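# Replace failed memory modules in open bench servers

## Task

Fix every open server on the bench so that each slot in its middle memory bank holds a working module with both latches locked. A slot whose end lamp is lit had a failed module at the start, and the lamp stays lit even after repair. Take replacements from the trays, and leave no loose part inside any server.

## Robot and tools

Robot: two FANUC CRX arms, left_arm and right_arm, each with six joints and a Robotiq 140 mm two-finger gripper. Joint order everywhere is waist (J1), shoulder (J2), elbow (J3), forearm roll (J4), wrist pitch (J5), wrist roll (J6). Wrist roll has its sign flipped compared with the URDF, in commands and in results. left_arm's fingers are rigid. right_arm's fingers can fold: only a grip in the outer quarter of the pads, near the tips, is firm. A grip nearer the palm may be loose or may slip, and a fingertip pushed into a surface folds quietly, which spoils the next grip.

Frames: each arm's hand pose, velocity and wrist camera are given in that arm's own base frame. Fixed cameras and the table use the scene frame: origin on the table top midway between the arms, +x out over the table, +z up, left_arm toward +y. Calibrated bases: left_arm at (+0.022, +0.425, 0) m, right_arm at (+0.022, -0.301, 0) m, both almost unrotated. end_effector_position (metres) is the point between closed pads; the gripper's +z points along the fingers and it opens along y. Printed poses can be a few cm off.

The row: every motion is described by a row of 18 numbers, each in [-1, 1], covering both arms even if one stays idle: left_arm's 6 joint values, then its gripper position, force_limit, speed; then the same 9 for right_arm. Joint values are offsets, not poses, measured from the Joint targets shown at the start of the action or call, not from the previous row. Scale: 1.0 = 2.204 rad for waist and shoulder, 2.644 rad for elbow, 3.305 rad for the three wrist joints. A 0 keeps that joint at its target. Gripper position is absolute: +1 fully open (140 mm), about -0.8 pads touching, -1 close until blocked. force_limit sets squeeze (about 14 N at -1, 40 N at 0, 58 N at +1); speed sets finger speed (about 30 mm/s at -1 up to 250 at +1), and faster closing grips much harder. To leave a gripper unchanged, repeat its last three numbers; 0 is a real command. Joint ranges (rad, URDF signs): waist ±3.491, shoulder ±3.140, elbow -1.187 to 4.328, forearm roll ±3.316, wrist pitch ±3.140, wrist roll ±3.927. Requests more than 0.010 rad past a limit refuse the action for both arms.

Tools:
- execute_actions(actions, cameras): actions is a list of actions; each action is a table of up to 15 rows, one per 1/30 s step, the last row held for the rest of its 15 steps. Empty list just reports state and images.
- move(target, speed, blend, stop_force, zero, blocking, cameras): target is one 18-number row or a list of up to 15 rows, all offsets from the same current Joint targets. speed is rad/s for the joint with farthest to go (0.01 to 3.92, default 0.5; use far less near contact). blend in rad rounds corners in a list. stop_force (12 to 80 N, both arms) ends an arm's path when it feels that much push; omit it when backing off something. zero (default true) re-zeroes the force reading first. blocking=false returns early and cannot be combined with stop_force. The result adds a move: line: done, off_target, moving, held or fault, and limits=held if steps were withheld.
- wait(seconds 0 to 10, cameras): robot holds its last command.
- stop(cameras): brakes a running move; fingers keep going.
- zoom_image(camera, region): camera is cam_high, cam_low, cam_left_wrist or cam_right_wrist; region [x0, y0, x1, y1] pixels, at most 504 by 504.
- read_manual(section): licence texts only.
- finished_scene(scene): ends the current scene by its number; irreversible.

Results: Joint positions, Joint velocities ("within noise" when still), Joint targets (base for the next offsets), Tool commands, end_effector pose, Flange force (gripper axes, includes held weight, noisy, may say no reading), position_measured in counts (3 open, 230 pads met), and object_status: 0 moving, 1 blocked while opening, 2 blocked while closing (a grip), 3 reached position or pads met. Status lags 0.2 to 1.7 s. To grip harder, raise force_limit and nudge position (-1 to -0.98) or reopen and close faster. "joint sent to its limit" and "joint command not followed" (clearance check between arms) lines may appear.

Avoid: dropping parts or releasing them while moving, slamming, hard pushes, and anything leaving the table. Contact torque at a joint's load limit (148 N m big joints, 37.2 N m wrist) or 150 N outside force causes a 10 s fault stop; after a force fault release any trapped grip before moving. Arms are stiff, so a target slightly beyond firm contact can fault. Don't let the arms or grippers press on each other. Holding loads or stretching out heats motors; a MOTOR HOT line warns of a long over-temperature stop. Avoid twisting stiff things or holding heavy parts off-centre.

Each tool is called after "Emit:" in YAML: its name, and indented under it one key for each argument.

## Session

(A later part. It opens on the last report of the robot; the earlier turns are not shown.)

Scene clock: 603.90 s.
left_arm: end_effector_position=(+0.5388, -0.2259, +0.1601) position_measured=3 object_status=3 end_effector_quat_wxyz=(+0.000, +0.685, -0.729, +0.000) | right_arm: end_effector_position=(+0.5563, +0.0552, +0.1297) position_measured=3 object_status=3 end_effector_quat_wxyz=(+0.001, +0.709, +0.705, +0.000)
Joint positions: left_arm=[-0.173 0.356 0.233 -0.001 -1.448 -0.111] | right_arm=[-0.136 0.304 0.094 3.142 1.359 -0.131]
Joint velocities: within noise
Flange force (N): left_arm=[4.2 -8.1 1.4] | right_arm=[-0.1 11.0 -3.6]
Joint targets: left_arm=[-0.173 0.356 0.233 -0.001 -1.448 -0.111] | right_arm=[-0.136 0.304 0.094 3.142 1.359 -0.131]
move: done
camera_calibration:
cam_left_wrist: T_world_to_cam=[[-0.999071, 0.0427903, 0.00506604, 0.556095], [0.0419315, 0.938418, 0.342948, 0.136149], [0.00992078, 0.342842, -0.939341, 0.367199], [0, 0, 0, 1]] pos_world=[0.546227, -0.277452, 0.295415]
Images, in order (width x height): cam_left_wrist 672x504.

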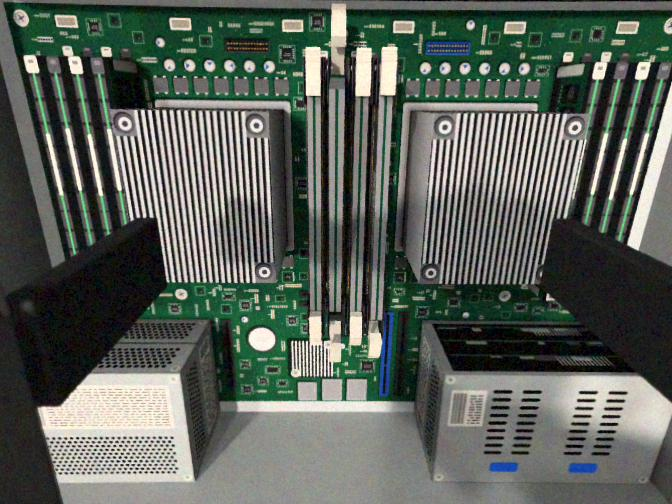

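Emit:
move:
  target: [-0.0268,0.0247,0.0103,0,0.0083,-0.0202,-0.55,-0.02,0,0,0,0,0,0,0,1,1,1]
  cameras: ["cam_left_wrist"]
  speed: 0.2

Emit:
zoom_image:
  camera: "cam_left_wrist"
  region: [260, 60, 420, 220]

Scene clock: 736.60 s.
left_arm: end_effector_position=(+0.5433, -0.2617, +0.1402) position_measured=199 object_status=0 end_effector_quat_wxyz=(+0.000, +0.687, -0.726, +0.000) | right_arm: end_effector_position=(+0.5563, +0.0552, +0.1297) position_measured=3 object_status=3 end_effector_quat_wxyz=(+0.001, +0.709, +0.705, +0.000)
Joint positions: left_arm=[-0.232 0.41 0.261 -0.001 -1.421 -0.177] | right_arm=[-0.136 0.304 0.094 3.142 1.359 -0.131]
Joint velocities: within noise
Flange force (N): left_arm=[4.4 -7.9 1.9] | right_arm=[0.3 10.3 -3.7]
Joint targets: left_arm=[-0.232 0.410 0.261 -0.001 -1.421 -0.177] | right_arm=[-0.136 0.304 0.094 3.142 1.359 -0.131]
move: done
camera_calibration:
cam_left_wrist: T_world_to_cam=[[-0.999372, 0.0351076, 0.00478321, 0.560245], [0.0346186, 0.938737, 0.342892, 0.180502], [0.00754794, 0.342843, -0.939363, 0.362041], [0, 0, 0, 1]] pos_world=[0.550912, -0.313236, 0.275516]
Images, in order (width x height): cam_left_wrist 672x504.

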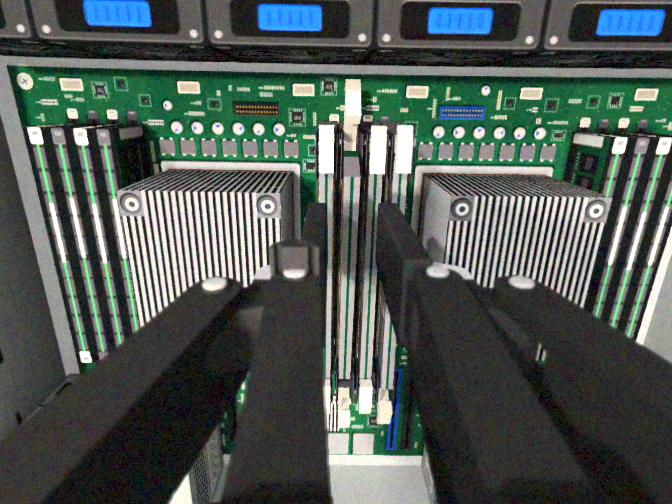

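Scaled by 3.150.

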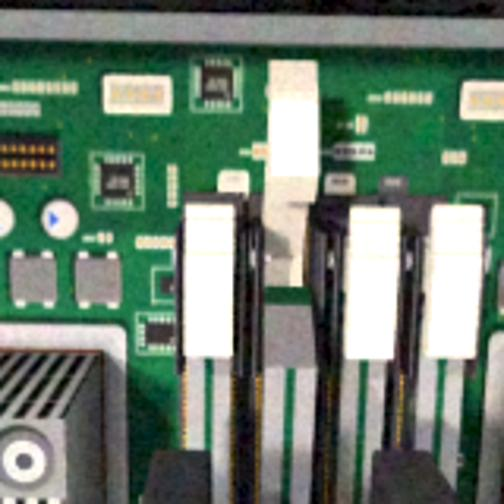

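Emit:
move:
  target:
    - [0,0.0048,-0.0158,0,0.0158,0,-0.55,-0.02,0,0,0,0,0,0,0,1,1,1]
    - [0,0.0048,-0.0158,0,0.0158,0,-1,-0.5,-1,0,0,0,0,0,0,1,1,1]
  cameras: ["cam_left_wrist"]
  speed: 0.06

Emit:
zoom_image:
  camera: "cam_left_wrist"
  region: [260, 60, 420, 220]

Scene clock: 754.00 s.
left_arm: end_effector_position=(+0.5432, -0.2617, +0.1162) position_measured=220 object_status=0 end_effector_quat_wxyz=(+0.000, +0.687, -0.726, +0.000) | right_arm: end_effector_position=(+0.5563, +0.0552, +0.1297) position_measured=3 object_status=3 end_effector_quat_wxyz=(+0.001, +0.709, +0.705, +0.000)
Joint positions: left_arm=[-0.232 0.421 0.219 -0.001 -1.368 -0.177] | right_arm=[-0.136 0.304 0.094 3.142 1.359 -0.131]
Joint velocities: within noise
Flange force (N): left_arm=[4.2 -5.0 -1.6] | right_arm=[0.1 10.5 -3.2]
Joint targets: left_arm=[-0.232 0.421 0.219 -0.001 -1.368 -0.177] | right_arm=[-0.136 0.304 0.094 3.142 1.359 -0.131]
move: done
camera_calibration:
cam_left_wrist: T_world_to_cam=[[-0.999369, 0.0351666, 0.00491155, 0.560345], [0.0347181, 0.938734, 0.342889, 0.188677], [0.00744758, 0.342843, -0.939363, 0.339552], [0, 0, 0, 1]] pos_world=[0.550913, -0.313236, 0.251515]
Images, in order (width x height): cam_left_wrist 672x504.

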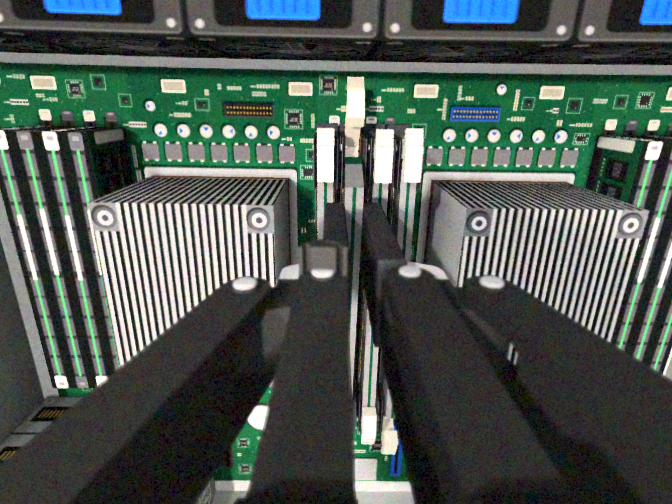

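Scaled by 3.150.

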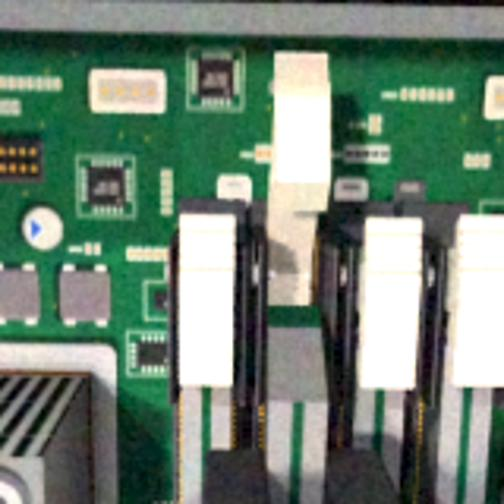

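Emit:
move:
  target:
    - [0,-0.0011,0.0032,0,-0.0033,0,-1,-0.5,-1,0,0,0,0,0,0,1,1,1]
    - [0.0053,-0.0041,-0.0003,0,-0.0025,0.0035,-1,-0.5,-1,0,0,0,0,0,0,1,1,1]
  cameras: ["cam_left_wrist"]
  speed: 0.02

Emit:
zoom_image:
  camera: "cam_left_wrist"
  region: [260, 60, 420, 220]

Scene clock: 767.77 s.
left_arm: end_effector_position=(+0.5436, -0.2548, +0.1213) position_measured=220 object_status=2 end_effector_quat_wxyz=(+0.000, +0.688, -0.726, +0.000) | right_arm: end_effector_position=(+0.5563, +0.0552, +0.1297) position_measured=3 object_status=3 end_effector_quat_wxyz=(+0.001, +0.709, +0.705, +0.000)
Joint positions: left_arm=[-0.22 0.412 0.218 0 -1.377 -0.166] | right_arm=[-0.136 0.304 0.094 3.142 1.359 -0.131]
Joint velocities: within noise
Flange force (N): left_arm=[18.3 -7.7 -1.0] | right_arm=[0.2 11.7 -3.6]
Joint targets: left_arm=[-0.220 0.412 0.218 -0.001 -1.377 -0.166] | right_arm=[-0.136 0.304 0.094 3.142 1.359 -0.131]
move: done
camera_calibration:
cam_left_wrist: T_world_to_cam=[[-0.999374, 0.0350359, 0.00496603, 0.560425], [0.0346147, 0.938771, 0.342798, 0.180529], [0.00734826, 0.342755, -0.939396, 0.34201], [0, 0, 0, 1]] pos_world=[0.551312, -0.306336, 0.256615]
Images, in order (width x height): cam_left_wrist 672x504.

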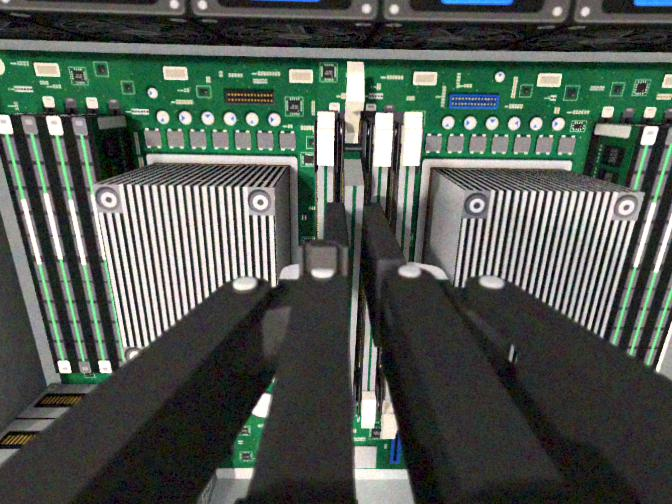

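Scaled by 3.150.

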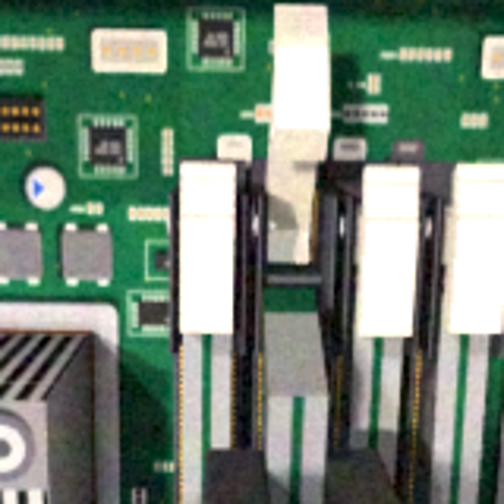

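Emit:
move:
  target: [-0.0011,0.0049,-0.0105,0,0.0116,-0.0008,-1,-0.5,-1,0,0,0,0,0,0,1,1,1]
  cameras: ["cam_left_wrist"]
  speed: 0.02
  stop_force: 25

Emit:
zoom_image:
  camera: "cam_left_wrist"
  region: [260, 40, 420, 200]

Scene clock: 776.53 s.
left_arm: end_effector_position=(+0.5434, -0.2562, +0.1032) position_measured=220 object_status=2 end_effector_quat_wxyz=(+0.000, +0.688, -0.726, +0.000) | right_arm: end_effector_position=(+0.5563, +0.0552, +0.1297) position_measured=3 object_status=3 end_effector_quat_wxyz=(+0.001, +0.709, +0.705, +0.000)
Joint positions: left_arm=[-0.223 0.423 0.19 -0.001 -1.338 -0.168] | right_arm=[-0.136 0.304 0.094 3.142 1.359 -0.131]
Joint velocities: within noise
Flange force (N): left_arm=[2.4 5.1 -14.2] | right_arm=[0.4 11.3 -3.3]
Joint targets: left_arm=[-0.223 0.423 0.190 -0.001 -1.338 -0.168] | right_arm=[-0.136 0.304 0.094 3.142 1.359 -0.131]
move: done
camera_calibration:
cam_left_wrist: T_world_to_cam=[[-0.999379, 0.0348396, 0.00522062, 0.560347], [0.0345163, 0.938714, 0.342965, 0.188048], [0.00704808, 0.342932, -0.939334, 0.325692], [0, 0, 0, 1]] pos_world=[0.551213, -0.307736, 0.238515]
Images, in order (width x height): cam_left_wrist 672x504.

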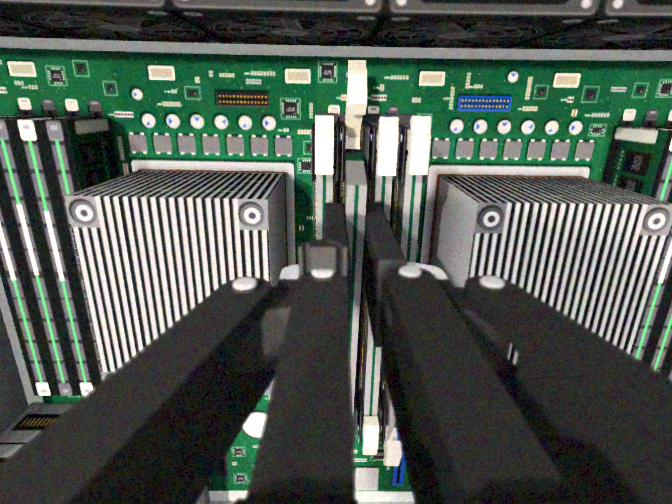

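Scaled by 3.150.

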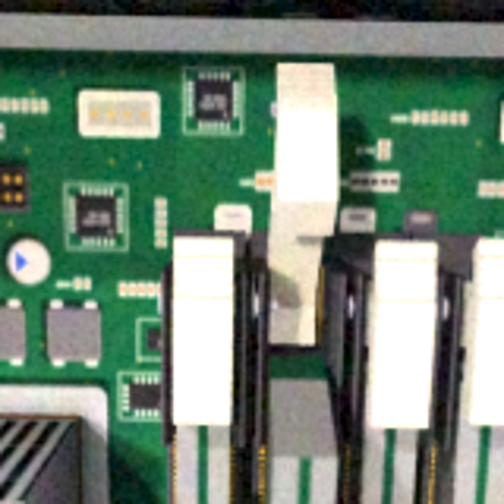

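Emit:
move:
  target:
    - [0,0,0,0,0,0,-0.6,-0.5,-1,0,0,0,0,0,0,1,1,1]
    - [0,-0.012,0.07,0,-0.082,0,-0.6,-0.5,-1,0,0,0,0,0,0,1,1,1]
  cameras: ["cam_left_wrist"]
  speed: 0.1

Emit:
zoom_image:
  camera: "cam_left_wrist"
  region: [260, 60, 420, 220]

Scene clock: 791.70 s.
left_arm: end_effector_position=(+0.5243, -0.2519, +0.1983) position_measured=205 object_status=3 end_effector_quat_wxyz=(+0.016, +0.687, -0.726, -0.025) | right_arm: end_effector_position=(+0.5563, +0.0552, +0.1297) position_measured=3 object_status=3 end_effector_quat_wxyz=(+0.001, +0.709, +0.705, +0.000)
Joint positions: left_arm=[-0.223 0.396 0.375 -0.001 -1.609 -0.168] | right_arm=[-0.136 0.304 0.094 3.142 1.359 -0.131]
Joint velocities: within noise
Flange force (N): left_arm=[4.7 -8.2 0.6] | right_arm=[0.5 10.4 -3.1]
Joint targets: left_arm=[-0.223 0.396 0.375 -0.001 -1.609 -0.168] | right_arm=[-0.136 0.304 0.094 3.142 1.359 -0.131]
move: done
camera_calibration:
cam_left_wrist: T_world_to_cam=[[-0.997394, 0.0342723, 0.063492, 0.527785], [0.0545478, 0.93417, 0.352635, 0.138474], [-0.0472267, 0.35518, -0.933604, 0.444043], [0, 0, 0, 1]] pos_world=[0.539826, -0.305161, 0.332219]
Images, in order (width x height): cam_left_wrist 672x504.

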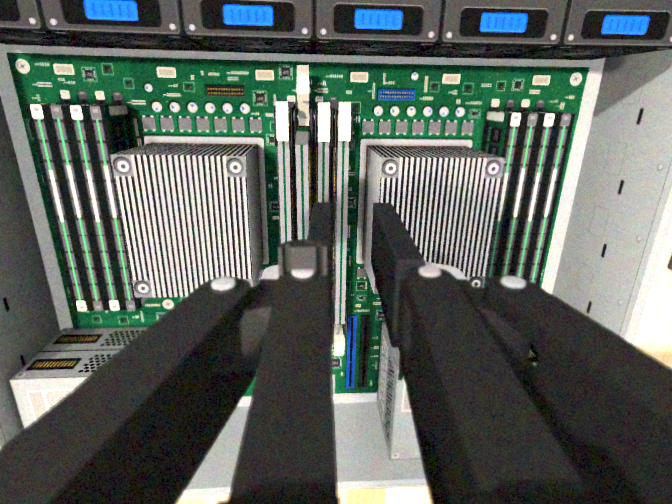

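Scaled by 3.150.

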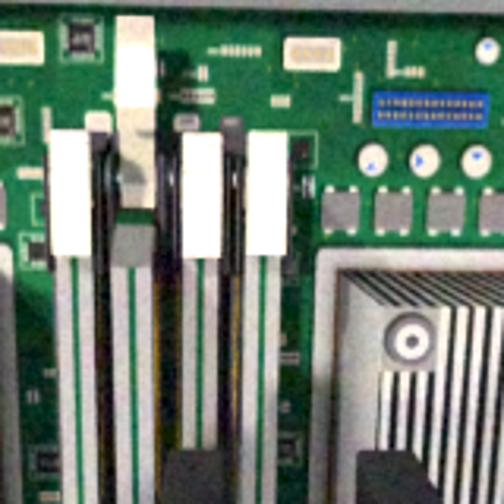

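Emit:
move:
  target: [-0.0079,0.01,-0.044,0,0.0598,-0.0054,-1,-0.5,-0.5,0,0,0,0,0,0,1,1,1]
  cameras: ["cam_left_wrist"]
  speed: 0.2

Emit:
zoom_image:
  camera: "cam_left_wrist"
  region: [260, 40, 420, 200]

Scene clock: 801.73 s.
left_arm: end_effector_position=(+0.5432, -0.2667, +0.1348) position_measured=231 object_status=3 end_effector_quat_wxyz=(+0.000, +0.688, -0.726, +0.000) | right_arm: end_effector_position=(+0.5563, +0.0552, +0.1297) position_measured=3 object_status=3 end_effector_quat_wxyz=(+0.001, +0.709, +0.705, +0.000)
Joint positions: left_arm=[-0.24 0.418 0.259 -0.001 -1.412 -0.186] | right_arm=[-0.136 0.304 0.094 3.142 1.359 -0.131]
Joint velocities: within noise
Flange force (N): left_arm=[5.5 -9.5 2.2] | right_arm=[0.6 11.6 -3.4]
Joint targets: left_arm=[-0.240 0.418 0.259 -0.001 -1.412 -0.186] | right_arm=[-0.136 0.304 0.094 3.142 1.359 -0.131]
move: done
camera_calibration:
cam_left_wrist: T_world_to_cam=[[-0.999392, 0.0344179, 0.00549511, 0.560146], [0.0342136, 0.938685, 0.343074, 0.187201], [0.00664968, 0.343053, -0.939292, 0.359224], [0, 0, 0, 1]] pos_world=[0.551012, -0.318235, 0.270115]
Images, in order (width x height): cam_left_wrist 672x504.

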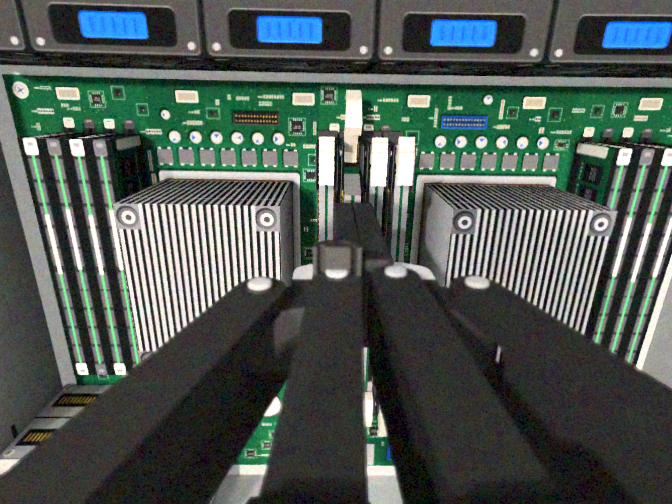

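Scaled by 3.150.

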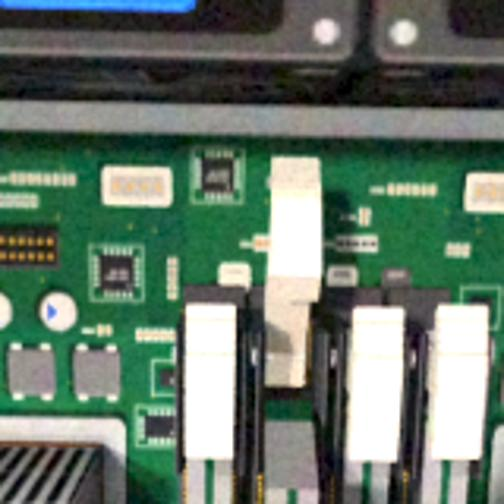

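Emit:
move:
  target: [0,0.0078,-0.0223,0,0.023,0,-1,-0.5,-0.5,0,0,0,0,0,0,1,1,1]
  cameras: ["cam_left_wrist"]
  speed: 0.03
  stop_force: 30

Emit:
zoom_image:
  camera: "cam_left_wrist"
  region: [260, 40, 420, 200]

Scene clock: 809.47 s.
left_arm: end_effector_position=(+0.5434, -0.2668, +0.1257) position_measured=231 object_status=3 end_effector_quat_wxyz=(+0.000, +0.688, -0.726, +0.000) | right_arm: end_effector_position=(+0.5563, +0.0552, +0.1297) position_measured=3 object_status=3 end_effector_quat_wxyz=(+0.001, +0.709, +0.705, +0.000)
Joint positions: left_arm=[-0.24 0.423 0.243 0 -1.392 -0.186] | right_arm=[-0.136 0.304 0.094 3.142 1.359 -0.131]
Joint velocities: within noise
Flange force (N): left_arm=[-6.7 -1.5 -40.0] | right_arm=[-0.2 11.1 -3.8]
Joint targets: left_arm=[-0.240 0.423 0.243 0.000 -1.392 -0.186] | right_arm=[-0.136 0.304 0.094 3.142 1.359 -0.131]
move: contact (left_arm); left_arm: the wrist pitch is farthest, 0.056 rad from its target
camera_calibration:
cam_left_wrist: T_world_to_cam=[[-0.999396, 0.0343735, 0.00503684, 0.560506], [0.0340178, 0.93884, 0.34267, 0.190638], [0.00704999, 0.342634, -0.939442, 0.350488], [0, 0, 0, 1]] pos_world=[0.551211, -0.318334, 0.261115]
Images, in order (width x height): cam_left_wrist 672x504.

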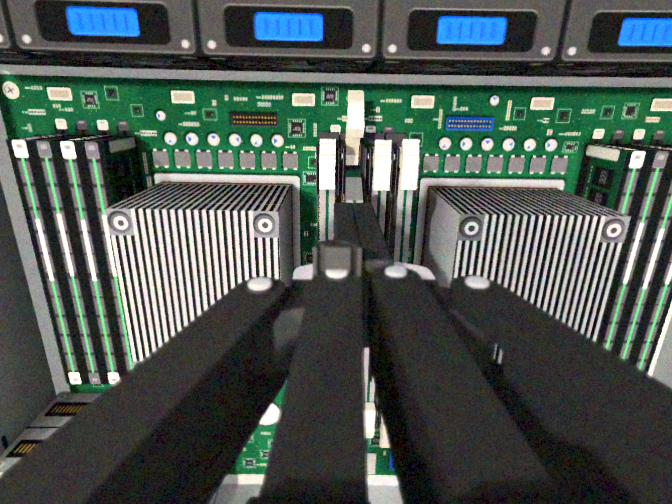

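Scaled by 3.150.

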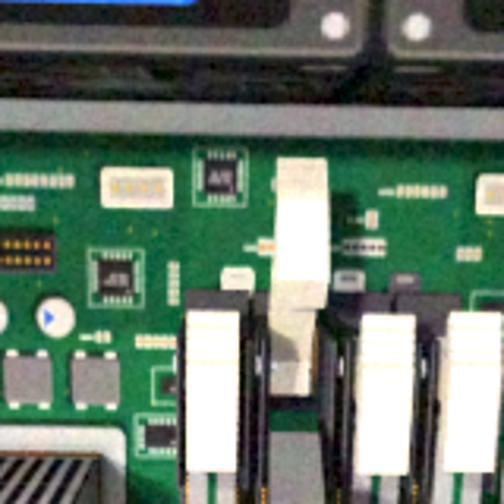

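Emit:
move:
  target:
    - [0,-0.01,0.02,0,-0.02,0,-1,-0.5,-0.5,0,0,0,0,0,0,1,1,1]
    - [0.0761,-0.0388,-0.0309,0,-0.0008,-0.8997,-1,-0.5,-0.5,0,0,0,0,0,0,1,1,1]
  cameras: ["cam_left_wrist"]
  speed: [0.1,0.8]

Emit:
zoom_image:
  camera: "cam_left_wrist"
  region: [260, 60, 420, 220]

Scene clock: 853.30 s.
left_arm: end_effector_position=(+0.5486, -0.1701, +0.1403) position_measured=231 object_status=3 end_effector_quat_wxyz=(+0.000, +0.726, +0.688, +0.001) | right_arm: end_effector_position=(+0.5563, +0.0552, +0.1297) position_measured=3 object_status=3 end_effector_quat_wxyz=(+0.001, +0.709, +0.705, +0.000)
Joint positions: left_arm=[-0.073 0.337 0.162 0 -1.394 -3.16] | right_arm=[-0.136 0.304 0.094 3.142 1.359 -0.131]
Joint velocities: within noise
Flange force (N): left_arm=[-3.2 8.0 2.4] | right_arm=[0.4 10.6 -3.2]
Joint targets: left_arm=[-0.073 0.337 0.162 0.000 -1.394 -3.160] | right_arm=[-0.136 0.304 0.094 3.142 1.359 -0.131]
move: done
camera_calibration:
cam_left_wrist: T_world_to_cam=[[0.999388, -0.0343603, 0.00650365, -0.546126], [-0.0345113, -0.939023, 0.342117, -0.1871], [-0.00564818, -0.342132, -0.939635, 0.221521], [0, 0, 0, 1]] pos_world=[0.540586, -0.118667, 0.275711]
Images, in order (width x height): cam_left_wrist 672x504.

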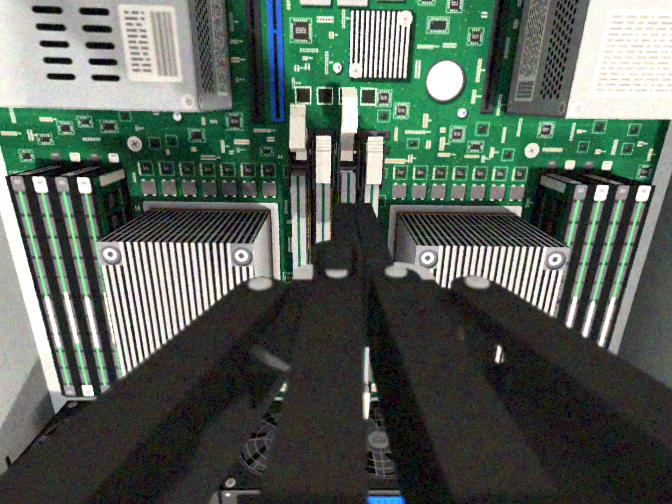

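Scaled by 3.150.

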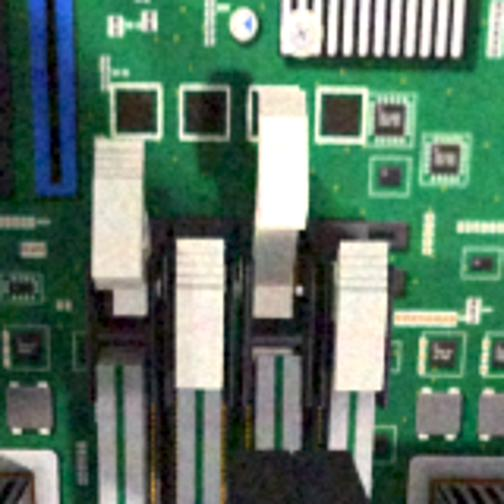

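Emit:
move:
  target: [0,0.008,-0.0315,0,0.032,0,-1,-0.5,-0.5,0,0,0,0,0,0,1,1,1]
  cameras: ["cam_left_wrist"]
  speed: 0.03
  stop_force: 15

Emit:
zoom_image:
  camera: "cam_left_wrist"
  region: [260, 40, 420, 200]

Scene clock: 862.07 s.
left_arm: end_effector_position=(+0.5479, -0.1700, +0.1020) position_measured=231 object_status=3 end_effector_quat_wxyz=(+0.002, +0.726, +0.688, +0.002) | right_arm: end_effector_position=(+0.5563, +0.0552, +0.1297) position_measured=3 object_status=3 end_effector_quat_wxyz=(+0.001, +0.709, +0.705, +0.000)
Joint positions: left_arm=[-0.072 0.352 0.09 0 -1.303 -3.16] | right_arm=[-0.136 0.304 0.094 3.142 1.359 -0.131]
Joint velocities: within noise
Flange force (N): left_arm=[0.4 2.9 -30.4] | right_arm=[0.2 10.9 -3.6]
Joint targets: left_arm=[-0.072 0.352 0.090 0.000 -1.303 -3.160] | right_arm=[-0.136 0.304 0.094 3.142 1.359 -0.131]
move: contact (left_arm); left_arm: the wrist pitch is farthest, 0.015 rad from its target
camera_calibration:
cam_left_wrist: T_world_to_cam=[[0.999351, -0.0343145, 0.0109719, -0.545599], [-0.035997, -0.938914, 0.342263, -0.173131], [-0.00144285, -0.342436, -0.93954, 0.183132], [0, 0, 0, 1]] pos_world=[0.539277, -0.118567, 0.237302]
Images, in order (width x height): cam_left_wrist 672x504.

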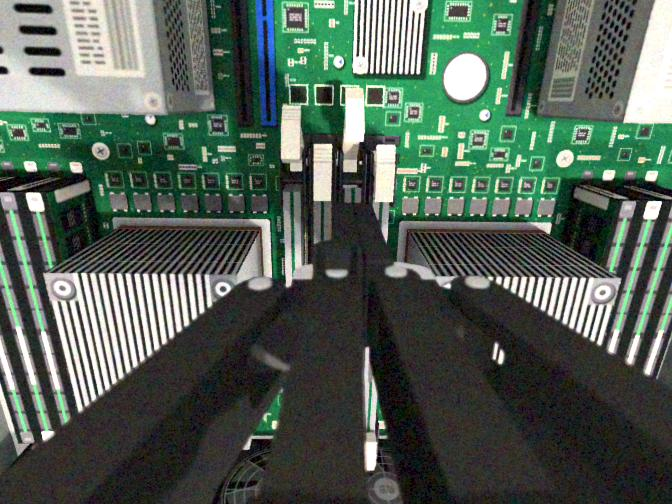

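Scaled by 3.150.

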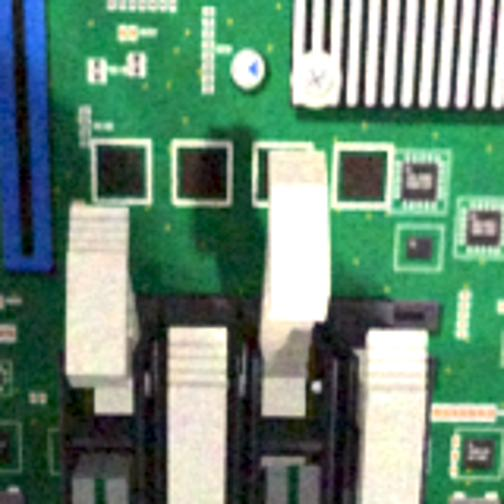

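Emit:
move:
  target:
    - [0,0.0024,0.037,0,-0.0297,0,-1,-0.5,-0.5,0,0,0,0,0,0,1,1,1]
    - [-0.0243,0.0024,0.037,0,-0.0297,0.9346,-0.58,-0.1,-0.5,0,0,0,0,0,0,1,1,1]
  cameras: ["cam_left_wrist"]
  speed: [0.1,0.8]

Emit:
zoom_image:
  camera: "cam_left_wrist"
  region: [270, 20, 430, 220]

Scene clock: 909.43 s.
left_arm: end_effector_position=(+0.5465, -0.2002, +0.1401) position_measured=202 object_status=0 end_effector_quat_wxyz=(+0.000, +0.687, -0.726, +0.000) | right_arm: end_effector_position=(+0.5563, +0.0552, +0.1297) position_measured=3 object_status=3 end_effector_quat_wxyz=(+0.001, +0.709, +0.705, +0.000)
Joint positions: left_arm=[-0.126 0.357 0.188 0 -1.401 -0.071] | right_arm=[-0.136 0.304 0.094 3.142 1.359 -0.131]
Joint velocities: within noise
Flange force (N): left_arm=[4.0 -8.2 2.1] | right_arm=[0.8 11.2 -3.3]
Joint targets: left_arm=[-0.126 0.357 0.188 0.000 -1.401 -0.071] | right_arm=[-0.136 0.304 0.094 3.142 1.359 -0.131]
move: done
camera_calibration:
cam_left_wrist: T_world_to_cam=[[-0.999355, 0.0355442, 0.00504724, 0.56141], [0.03512, 0.938752, 0.342799, 0.122349], [0.00744639, 0.342755, -0.939395, 0.340846], [0, 0, 0, 1]] pos_world=[0.554214, -0.251637, 0.275415]
Images, in order (width x height): cam_left_wrist 672x504.

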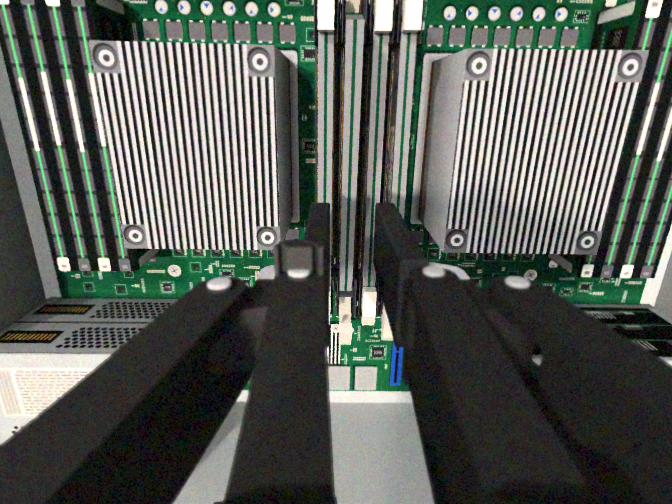

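Scaled by 2.520.

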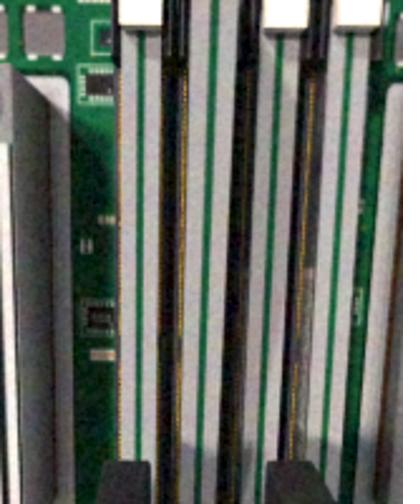

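Emit:
move:
  target:
    - [-0.0127,0,0,0,0,-0.0085,-0.58,-0.1,-0.5,0,0,0,0,0,0,1,1,1]
    - [-0.0127,0.0142,-0.0176,0,0.0235,-0.0085,-0.58,-0.1,-0.5,0,0,0,0,0,0,1,1,1]
    - [-0.0127,0.0142,-0.0176,0,0.0235,-0.0085,-1,-0.02,-1,0,0,0,0,0,0,1,1,1]
  cameras: ["cam_left_wrist"]
  speed: 0.08

Scene clock: 929.67 s.
left_arm: end_effector_position=(+0.5456, -0.2161, +0.1027) position_measured=220 object_status=0 end_effector_quat_wxyz=(+0.000, +0.687, -0.726, +0.000) | right_arm: end_effector_position=(+0.5563, +0.0552, +0.1297) position_measured=3 object_status=3 end_effector_quat_wxyz=(+0.001, +0.709, +0.705, +0.000)
Joint positions: left_arm=[-0.154 0.389 0.142 0 -1.324 -0.099] | right_arm=[-0.136 0.304 0.094 3.142 1.359 -0.131]
Joint velocities: within noise
Flange force (N): left_arm=[3.4 -5.9 0.9] | right_arm=[0.4 10.6 -3.4]
Joint targets: left_arm=[-0.154 0.389 0.142 0.000 -1.324 -0.099] | right_arm=[-0.136 0.304 0.094 3.142 1.359 -0.131]
move: done
camera_calibration:
cam_left_wrist: T_world_to_cam=[[-0.999357, 0.035475, 0.00523475, 0.561206], [0.0351193, 0.938755, 0.342792, 0.150223], [0.0072464, 0.342756, -0.939397, 0.311314], [0, 0, 0, 1]] pos_world=[0.553314, -0.267637, 0.238014]
Images, in order (width x height): cam_left_wrist 672x504.

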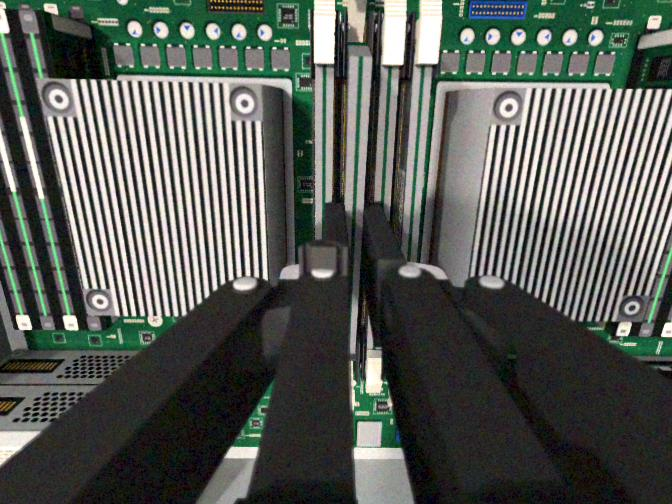

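Emit:
move:
  target:
    - [0,-0.0131,0.0455,0,-0.0451,0,-1,-0.02,-1,0,0,0,0,0,0,1,1,1]
    - [0,-0.0153,0.0694,0,-0.0658,0,-1,-0.02,-1,0,0,0,0,0,0,1,1,1]
    - [-0.065,-0.2713,-0.2029,0,-0.0186,-0.041,-1,-0.02,-1,0,0,0,0,0,0,1,1,1]
  cameras: ["cam_left_wrist","cam_low"]
  speed: [0.08,0.3,0.4]

Emit:
zoom_image:
  camera: "cam_low"
  region: [160, 100, 320, 230]

Scene clock: 948.20 s.
left_arm: end_effector_position=(+0.2845, -0.2230, +0.1501) position_measured=231 object_status=0 end_effector_quat_wxyz=(+0.000, +0.685, -0.729, +0.000) | right_arm: end_effector_position=(+0.5563, +0.0552, +0.1297) position_measured=3 object_status=3 end_effector_quat_wxyz=(+0.001, +0.709, +0.705, +0.000)
Joint positions: left_arm=[-0.297 -0.209 -0.395 0 -1.385 -0.235] | right_arm=[-0.136 0.304 0.094 3.142 1.359 -0.131]
Joint velocities: within noise
Flange force (N): left_arm=[5.9 -6.0 1.9] | right_arm=[0.0 11.3 -3.6]
Joint targets: left_arm=[-0.297 -0.209 -0.395 0.000 -1.385 -0.235] | right_arm=[-0.136 0.304 0.094 3.142 1.359 -0.131]
move: done
camera_calibration:
cam_left_wrist: T_world_to_cam=[[-0.999055, 0.043134, 0.00529034, 0.301985], [0.0423331, 0.938466, 0.342766, 0.147469], [0.00982007, 0.342666, -0.939406, 0.359333], [0, 0, 0, 1]] pos_world=[0.291928, -0.274552, 0.285414]
Images, in order (width x height): cam_low 504x504, cam_left_wrist 672x504.

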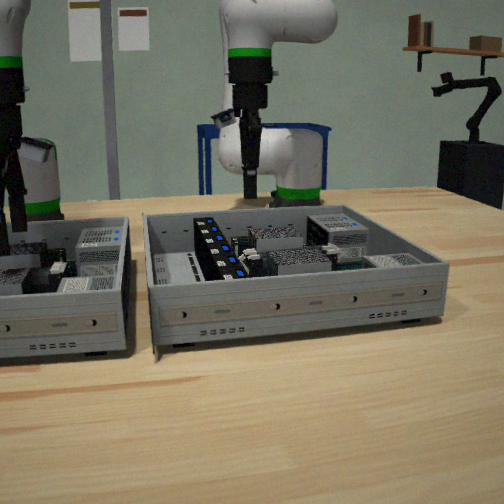

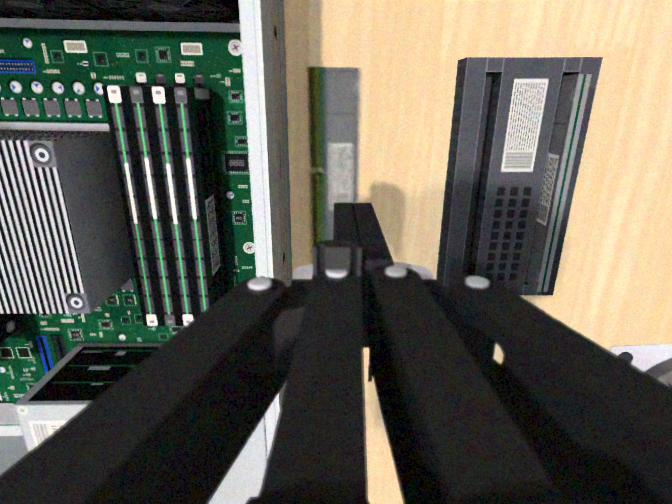

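Scaled by 3.150.

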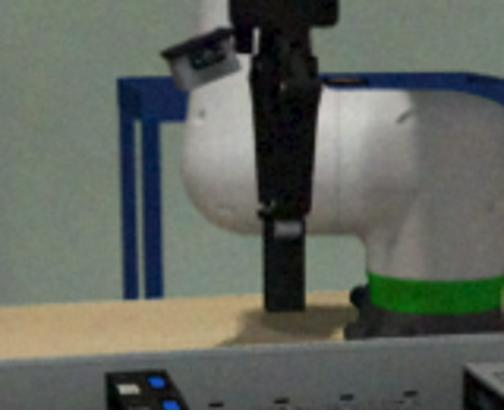

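Emit:
move:
  target: [-0.0695,-0.1277,-0.098,0,-0.0068,-0.0463,-0.32,-0.02,0,0,0,0,0,0,0,1,1,1]
  cameras: ["cam_left_wrist"]
  speed: 0.4

Emit:
zoom_image:
  camera: "cam_left_wrist"
  region: [280, 20, 420, 320]

Scene clock: 969.67 s.
left_arm: end_effector_position=(+0.1514, -0.2174, +0.1201) position_measured=169 object_status=3 end_effector_quat_wxyz=(+0.000, +0.685, -0.729, +0.000) | right_arm: end_effector_position=(+0.5563, +0.0552, +0.1297) position_measured=3 object_status=3 end_effector_quat_wxyz=(+0.001, +0.709, +0.705, +0.000)
Joint positions: left_arm=[-0.45 -0.491 -0.654 0 -1.408 -0.388] | right_arm=[-0.136 0.304 0.094 3.142 1.359 -0.131]
Joint velocities: within noise
Flange force (N): left_arm=[5.3 -1.7 0.0] | right_arm=[0.5 11.1 -3.7]
Joint targets: left_arm=[-0.450 -0.491 -0.654 0.000 -1.408 -0.388] | right_arm=[-0.136 0.304 0.094 3.142 1.359 -0.131]
move: done
camera_calibration:
cam_left_wrist: T_world_to_cam=[[-0.999048, 0.0432824, 0.00546097, 0.168828], [0.0425292, 0.938395, 0.342937, 0.158136], [0.00971861, 0.342843, -0.939342, 0.330622], [0, 0, 0, 1]] pos_world=[0.158729, -0.269053, 0.255414]
Images, in order (width x height): cam_left_wrist 672x504.

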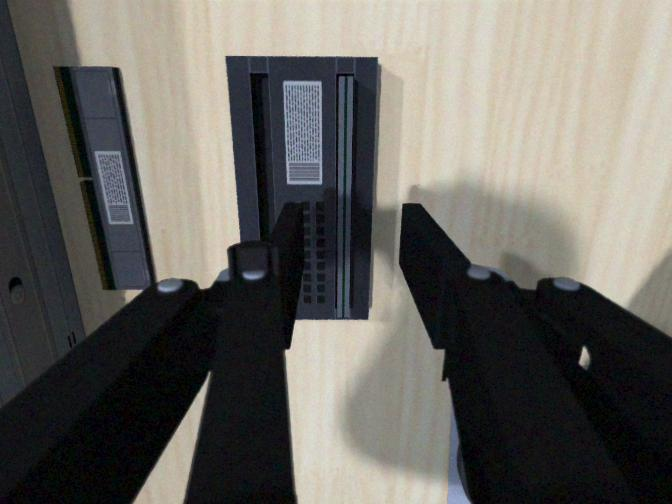

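Scaled by 1.680.

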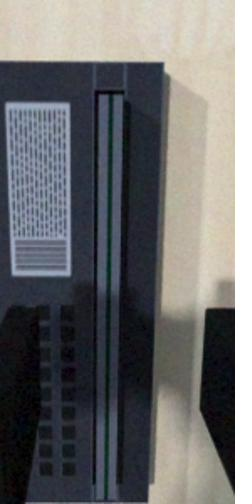

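Emit:
move:
  target:
    - [0.0041,0.0206,-0.0439,0,0.0489,0.0028,-0.32,-0.02,0,0,0,0,0,0,0,1,1,1]
    - [0.0041,0.0206,-0.0439,0,0.0489,0.0028,-1,0,-1,0,0,0,0,0,0,1,1,1]
  cameras: []
  speed: 0.1

Emit:
wait:
  seconds: 2
  cameras: ["cam_left_wrist"]

Scene clock: 986.70 s.
left_arm: end_effector_position=(+0.1532, -0.2160, +0.0612) position_measured=222 object_status=0 end_effector_quat_wxyz=(+0.000, +0.684, -0.729, +0.000) | right_arm: end_effector_position=(+0.5563, +0.0552, +0.1297) position_measured=3 object_status=3 end_effector_quat_wxyz=(+0.001, +0.709, +0.705, +0.000)
Joint positions: left_arm=[-0.441 -0.445 -0.77 0 -1.246 -0.378] | right_arm=[-0.136 0.304 0.094 3.142 1.359 -0.131]
Joint velocities: within noise
Flange force (N): left_arm=[4.6 -0.5 -12.7] | right_arm=[0.6 10.6 -3.6]
Joint targets: left_arm=[-0.441 -0.445 -0.770 0.000 -1.246 -0.378] | right_arm=[-0.136 0.304 0.094 3.142 1.359 -0.131]
move: done
No camera images: "cameras" was empty.

Scene clock: 988.70 s.
left_arm: end_effector_position=(+0.1532, -0.2160, +0.0612) position_measured=222 object_status=2 end_effector_quat_wxyz=(+0.000, +0.684, -0.729, +0.000) | right_arm: end_effector_position=(+0.5563, +0.0552, +0.1297) position_measured=3 object_status=3 end_effector_quat_wxyz=(+0.001, +0.709, +0.705, +0.000)
Joint positions: left_arm=[-0.441 -0.445 -0.77 0 -1.246 -0.378] | right_arm=[-0.136 0.304 0.094 3.142 1.359 -0.131]
Joint velocities: within noise
Flange force (N): left_arm=[1.5 0.1 -13.3] | right_arm=[0.4 11.3 -3.8]
Joint targets: left_arm=[-0.441 -0.445 -0.770 0.000 -1.246 -0.378] | right_arm=[-0.136 0.304 0.094 3.142 1.359 -0.131]
Tool commands: left_gripper/position=-1.0 left_gripper/force_limit=+0.0 left_gripper/speed=-1.0 right_gripper/position=+1.0 right_gripper/force_limit=+1.0 right_gripper/speed=+1.0
wait: 2.00 s; at rest by 0.17 s
camera_calibration:
cam_left_wrist: T_world_to_cam=[[-0.999037, 0.0435412, 0.00533896, 0.170975], [0.0427313, 0.938415, 0.342857, 0.17684], [0.00991822, 0.342755, -0.939373, 0.274713], [0, 0, 0, 1]] pos_world=[0.160529, -0.267553, 0.196514]
Images, in order (width x height): cam_left_wrist 672x504.

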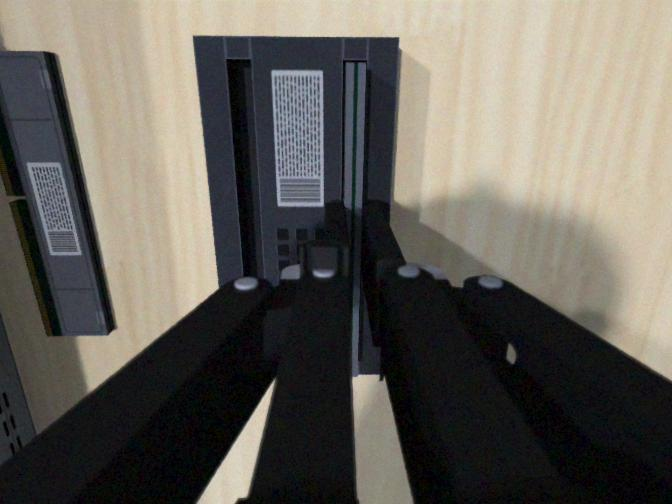

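Emit:
move:
  target: [0,-0.0279,0.1112,0,-0.1076,0,-1,0,-1,0,0,0,0,0,0,1,1,1]
  cameras: ["cam_left_wrist","cam_low"]
  speed: 0.15

Emit:
zoom_image:
  camera: "cam_low"
  region: [180, 110, 290, 220]

Scene clock: 997.10 s.
left_arm: end_effector_position=(+0.1531, -0.2160, +0.2001) position_measured=222 object_status=2 end_effector_quat_wxyz=(+0.000, +0.684, -0.729, +0.000) | right_arm: end_effector_position=(+0.5563, +0.0552, +0.1297) position_measured=3 object_status=3 end_effector_quat_wxyz=(+0.001, +0.709, +0.705, +0.000)
Joint positions: left_arm=[-0.441 -0.507 -0.476 0 -1.602 -0.378] | right_arm=[-0.136 0.304 0.094 3.142 1.359 -0.131]
Joint velocities: within noise
Flange force (N): left_arm=[6.7 -1.5 0.5] | right_arm=[-0.4 10.3 -3.8]
Joint targets: left_arm=[-0.441 -0.507 -0.476 0.000 -1.602 -0.378] | right_arm=[-0.136 0.304 0.094 3.142 1.359 -0.131]
move: done
camera_calibration:
cam_left_wrist: T_world_to_cam=[[-0.999043, 0.0434121, 0.00539777, 0.17008], [0.0426303, 0.938421, 0.342853, 0.129275], [0.0098186, 0.342755, -0.939374, 0.405115], [0, 0, 0, 1]] pos_world=[0.160429, -0.267553, 0.335314]
Images, in order (width x height): cam_low 504x504, cam_left_wrist 672x504.

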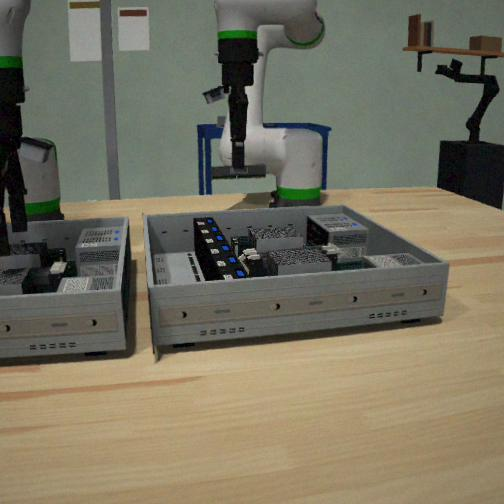

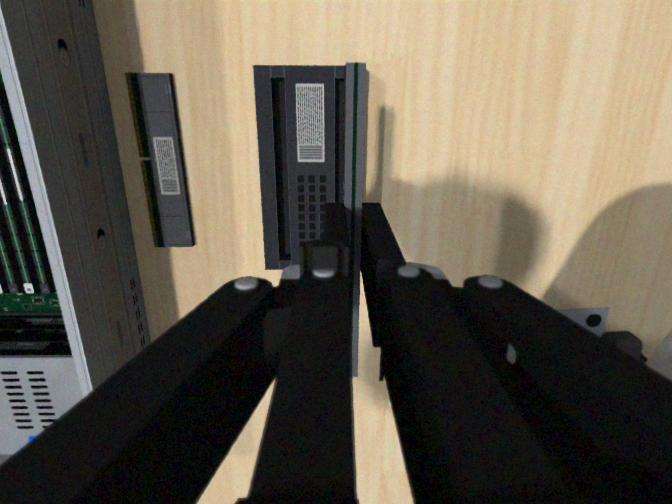

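Scaled by 4.582.

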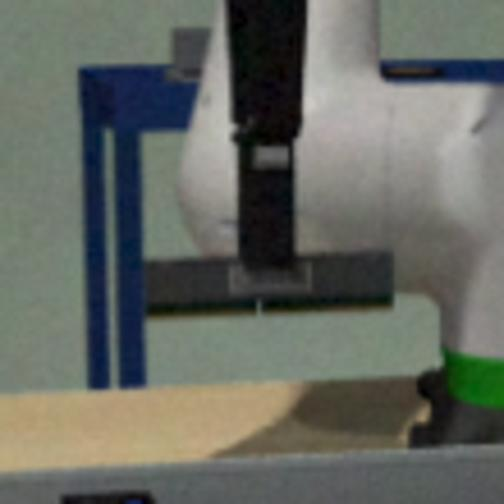

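Emit:
move:
  target: [0.1283,0.3956,0.2727,0,0.0457,0.0829,-1,0,-1,0,0,0,0,0,0,1,1,1]
  cameras: ["cam_left_wrist"]
  speed: 0.5

Emit:
zoom_image:
  camera: "cam_left_wrist"
  region: [280, 20, 420, 220]

Scene clock: 1016.93 s.
left_arm: end_effector_position=(+0.5455, -0.2188, +0.1600) position_measured=222 object_status=2 end_effector_quat_wxyz=(+0.000, +0.688, -0.726, +0.000) | right_arm: end_effector_position=(+0.5563, +0.0552, +0.1297) position_measured=3 object_status=3 end_effector_quat_wxyz=(+0.001, +0.709, +0.705, +0.000)
Joint positions: left_arm=[-0.159 0.365 0.245 0 -1.451 -0.104] | right_arm=[-0.136 0.304 0.094 3.142 1.359 -0.131]
Joint velocities: within noise
Flange force (N): left_arm=[4.8 -10.9 1.1] | right_arm=[0.7 11.6 -3.4]
Joint targets: left_arm=[-0.159 0.365 0.245 0.000 -1.451 -0.104] | right_arm=[-0.136 0.304 0.094 3.142 1.359 -0.131]
move: done
camera_calibration:
cam_left_wrist: T_world_to_cam=[[-0.999382, 0.0347803, 0.0050847, 0.560871], [0.0344154, 0.938781, 0.342792, 0.133511], [0.007149, 0.342755, -0.939398, 0.366121], [0, 0, 0, 1]] pos_world=[0.553312, -0.270335, 0.295315]
Images, in order (width x height): cam_left_wrist 672x504.

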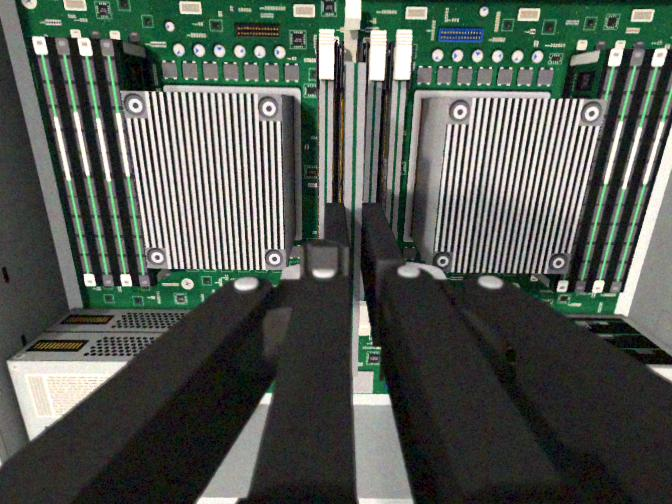

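Scaled by 2.520.

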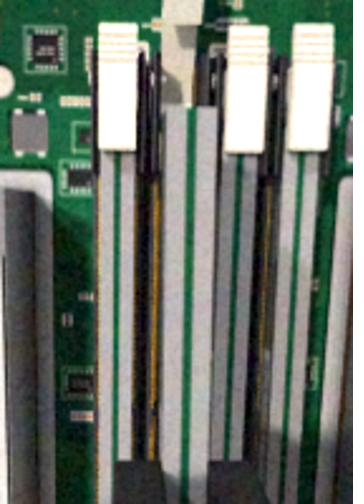

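Emit:
move:
  target: [0.0002,0.0049,-0.023,0,0.0217,0,-1,0,-1,0,0,0,0,0,0,1,1,1]
  cameras: ["cam_left_wrist"]
  speed: 0.1

Emit:
zoom_image:
  camera: "cam_left_wrist"
  region: [290, 0, 410, 140]

Emit:
zoom_image:
  camera: "cam_left_wrist"
  region: [320, 330, 400, 410]

Scene clock: 1038.70 s.
left_arm: end_effector_position=(+0.5450, -0.2185, +0.1278) position_measured=222 object_status=2 end_effector_quat_wxyz=(+0.000, +0.688, -0.726, +0.000) | right_arm: end_effector_position=(+0.5563, +0.0552, +0.1297) position_measured=3 object_status=3 end_effector_quat_wxyz=(+0.001, +0.709, +0.705, +0.000)
Joint positions: left_arm=[-0.158 0.376 0.184 0 -1.379 -0.104] | right_arm=[-0.136 0.304 0.094 3.142 1.359 -0.131]
Joint velocities: within noise
Flange force (N): left_arm=[3.7 -8.0 2.5] | right_arm=[0.1 10.6 -3.6]
Joint targets: left_arm=[-0.158 0.376 0.184 0.000 -1.379 -0.104] | right_arm=[-0.136 0.304 0.094 3.142 1.359 -0.131]
move: done
camera_calibration:
cam_left_wrist: T_world_to_cam=[[-0.999397, 0.0343357, 0.00513355, 0.560396], [0.0340145, 0.938797, 0.342787, 0.144417], [0.00695048, 0.342755, -0.939399, 0.335849], [0, 0, 0, 1]] pos_world=[0.552811, -0.269934, 0.263115]
Images, in order (width x height): cam_left_wrist 672x504.

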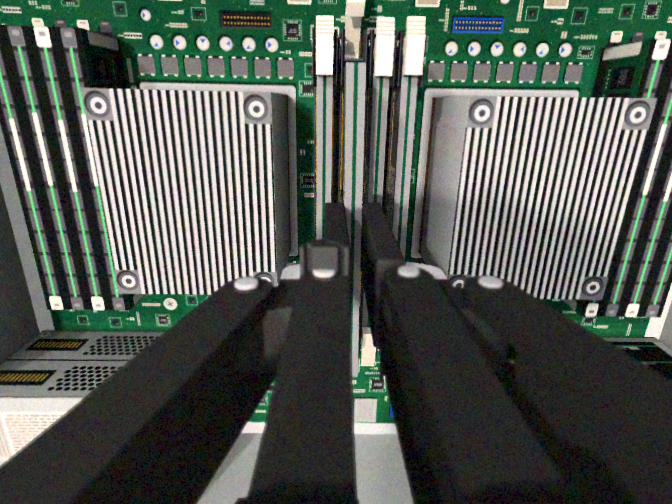

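Scaled by 3.600.

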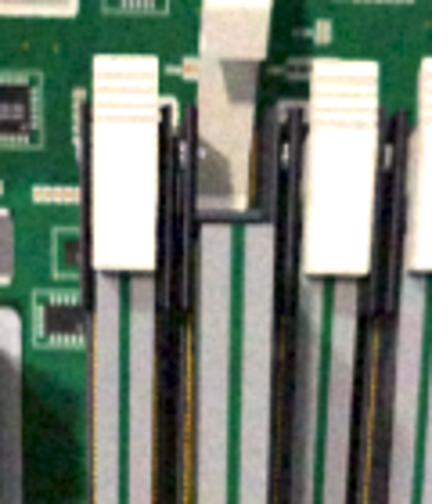

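Scaled by 6.300.

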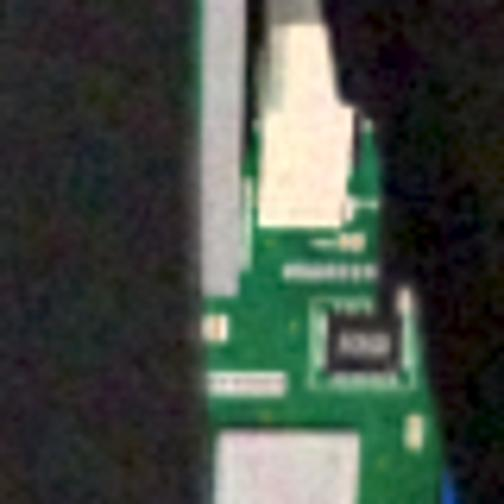

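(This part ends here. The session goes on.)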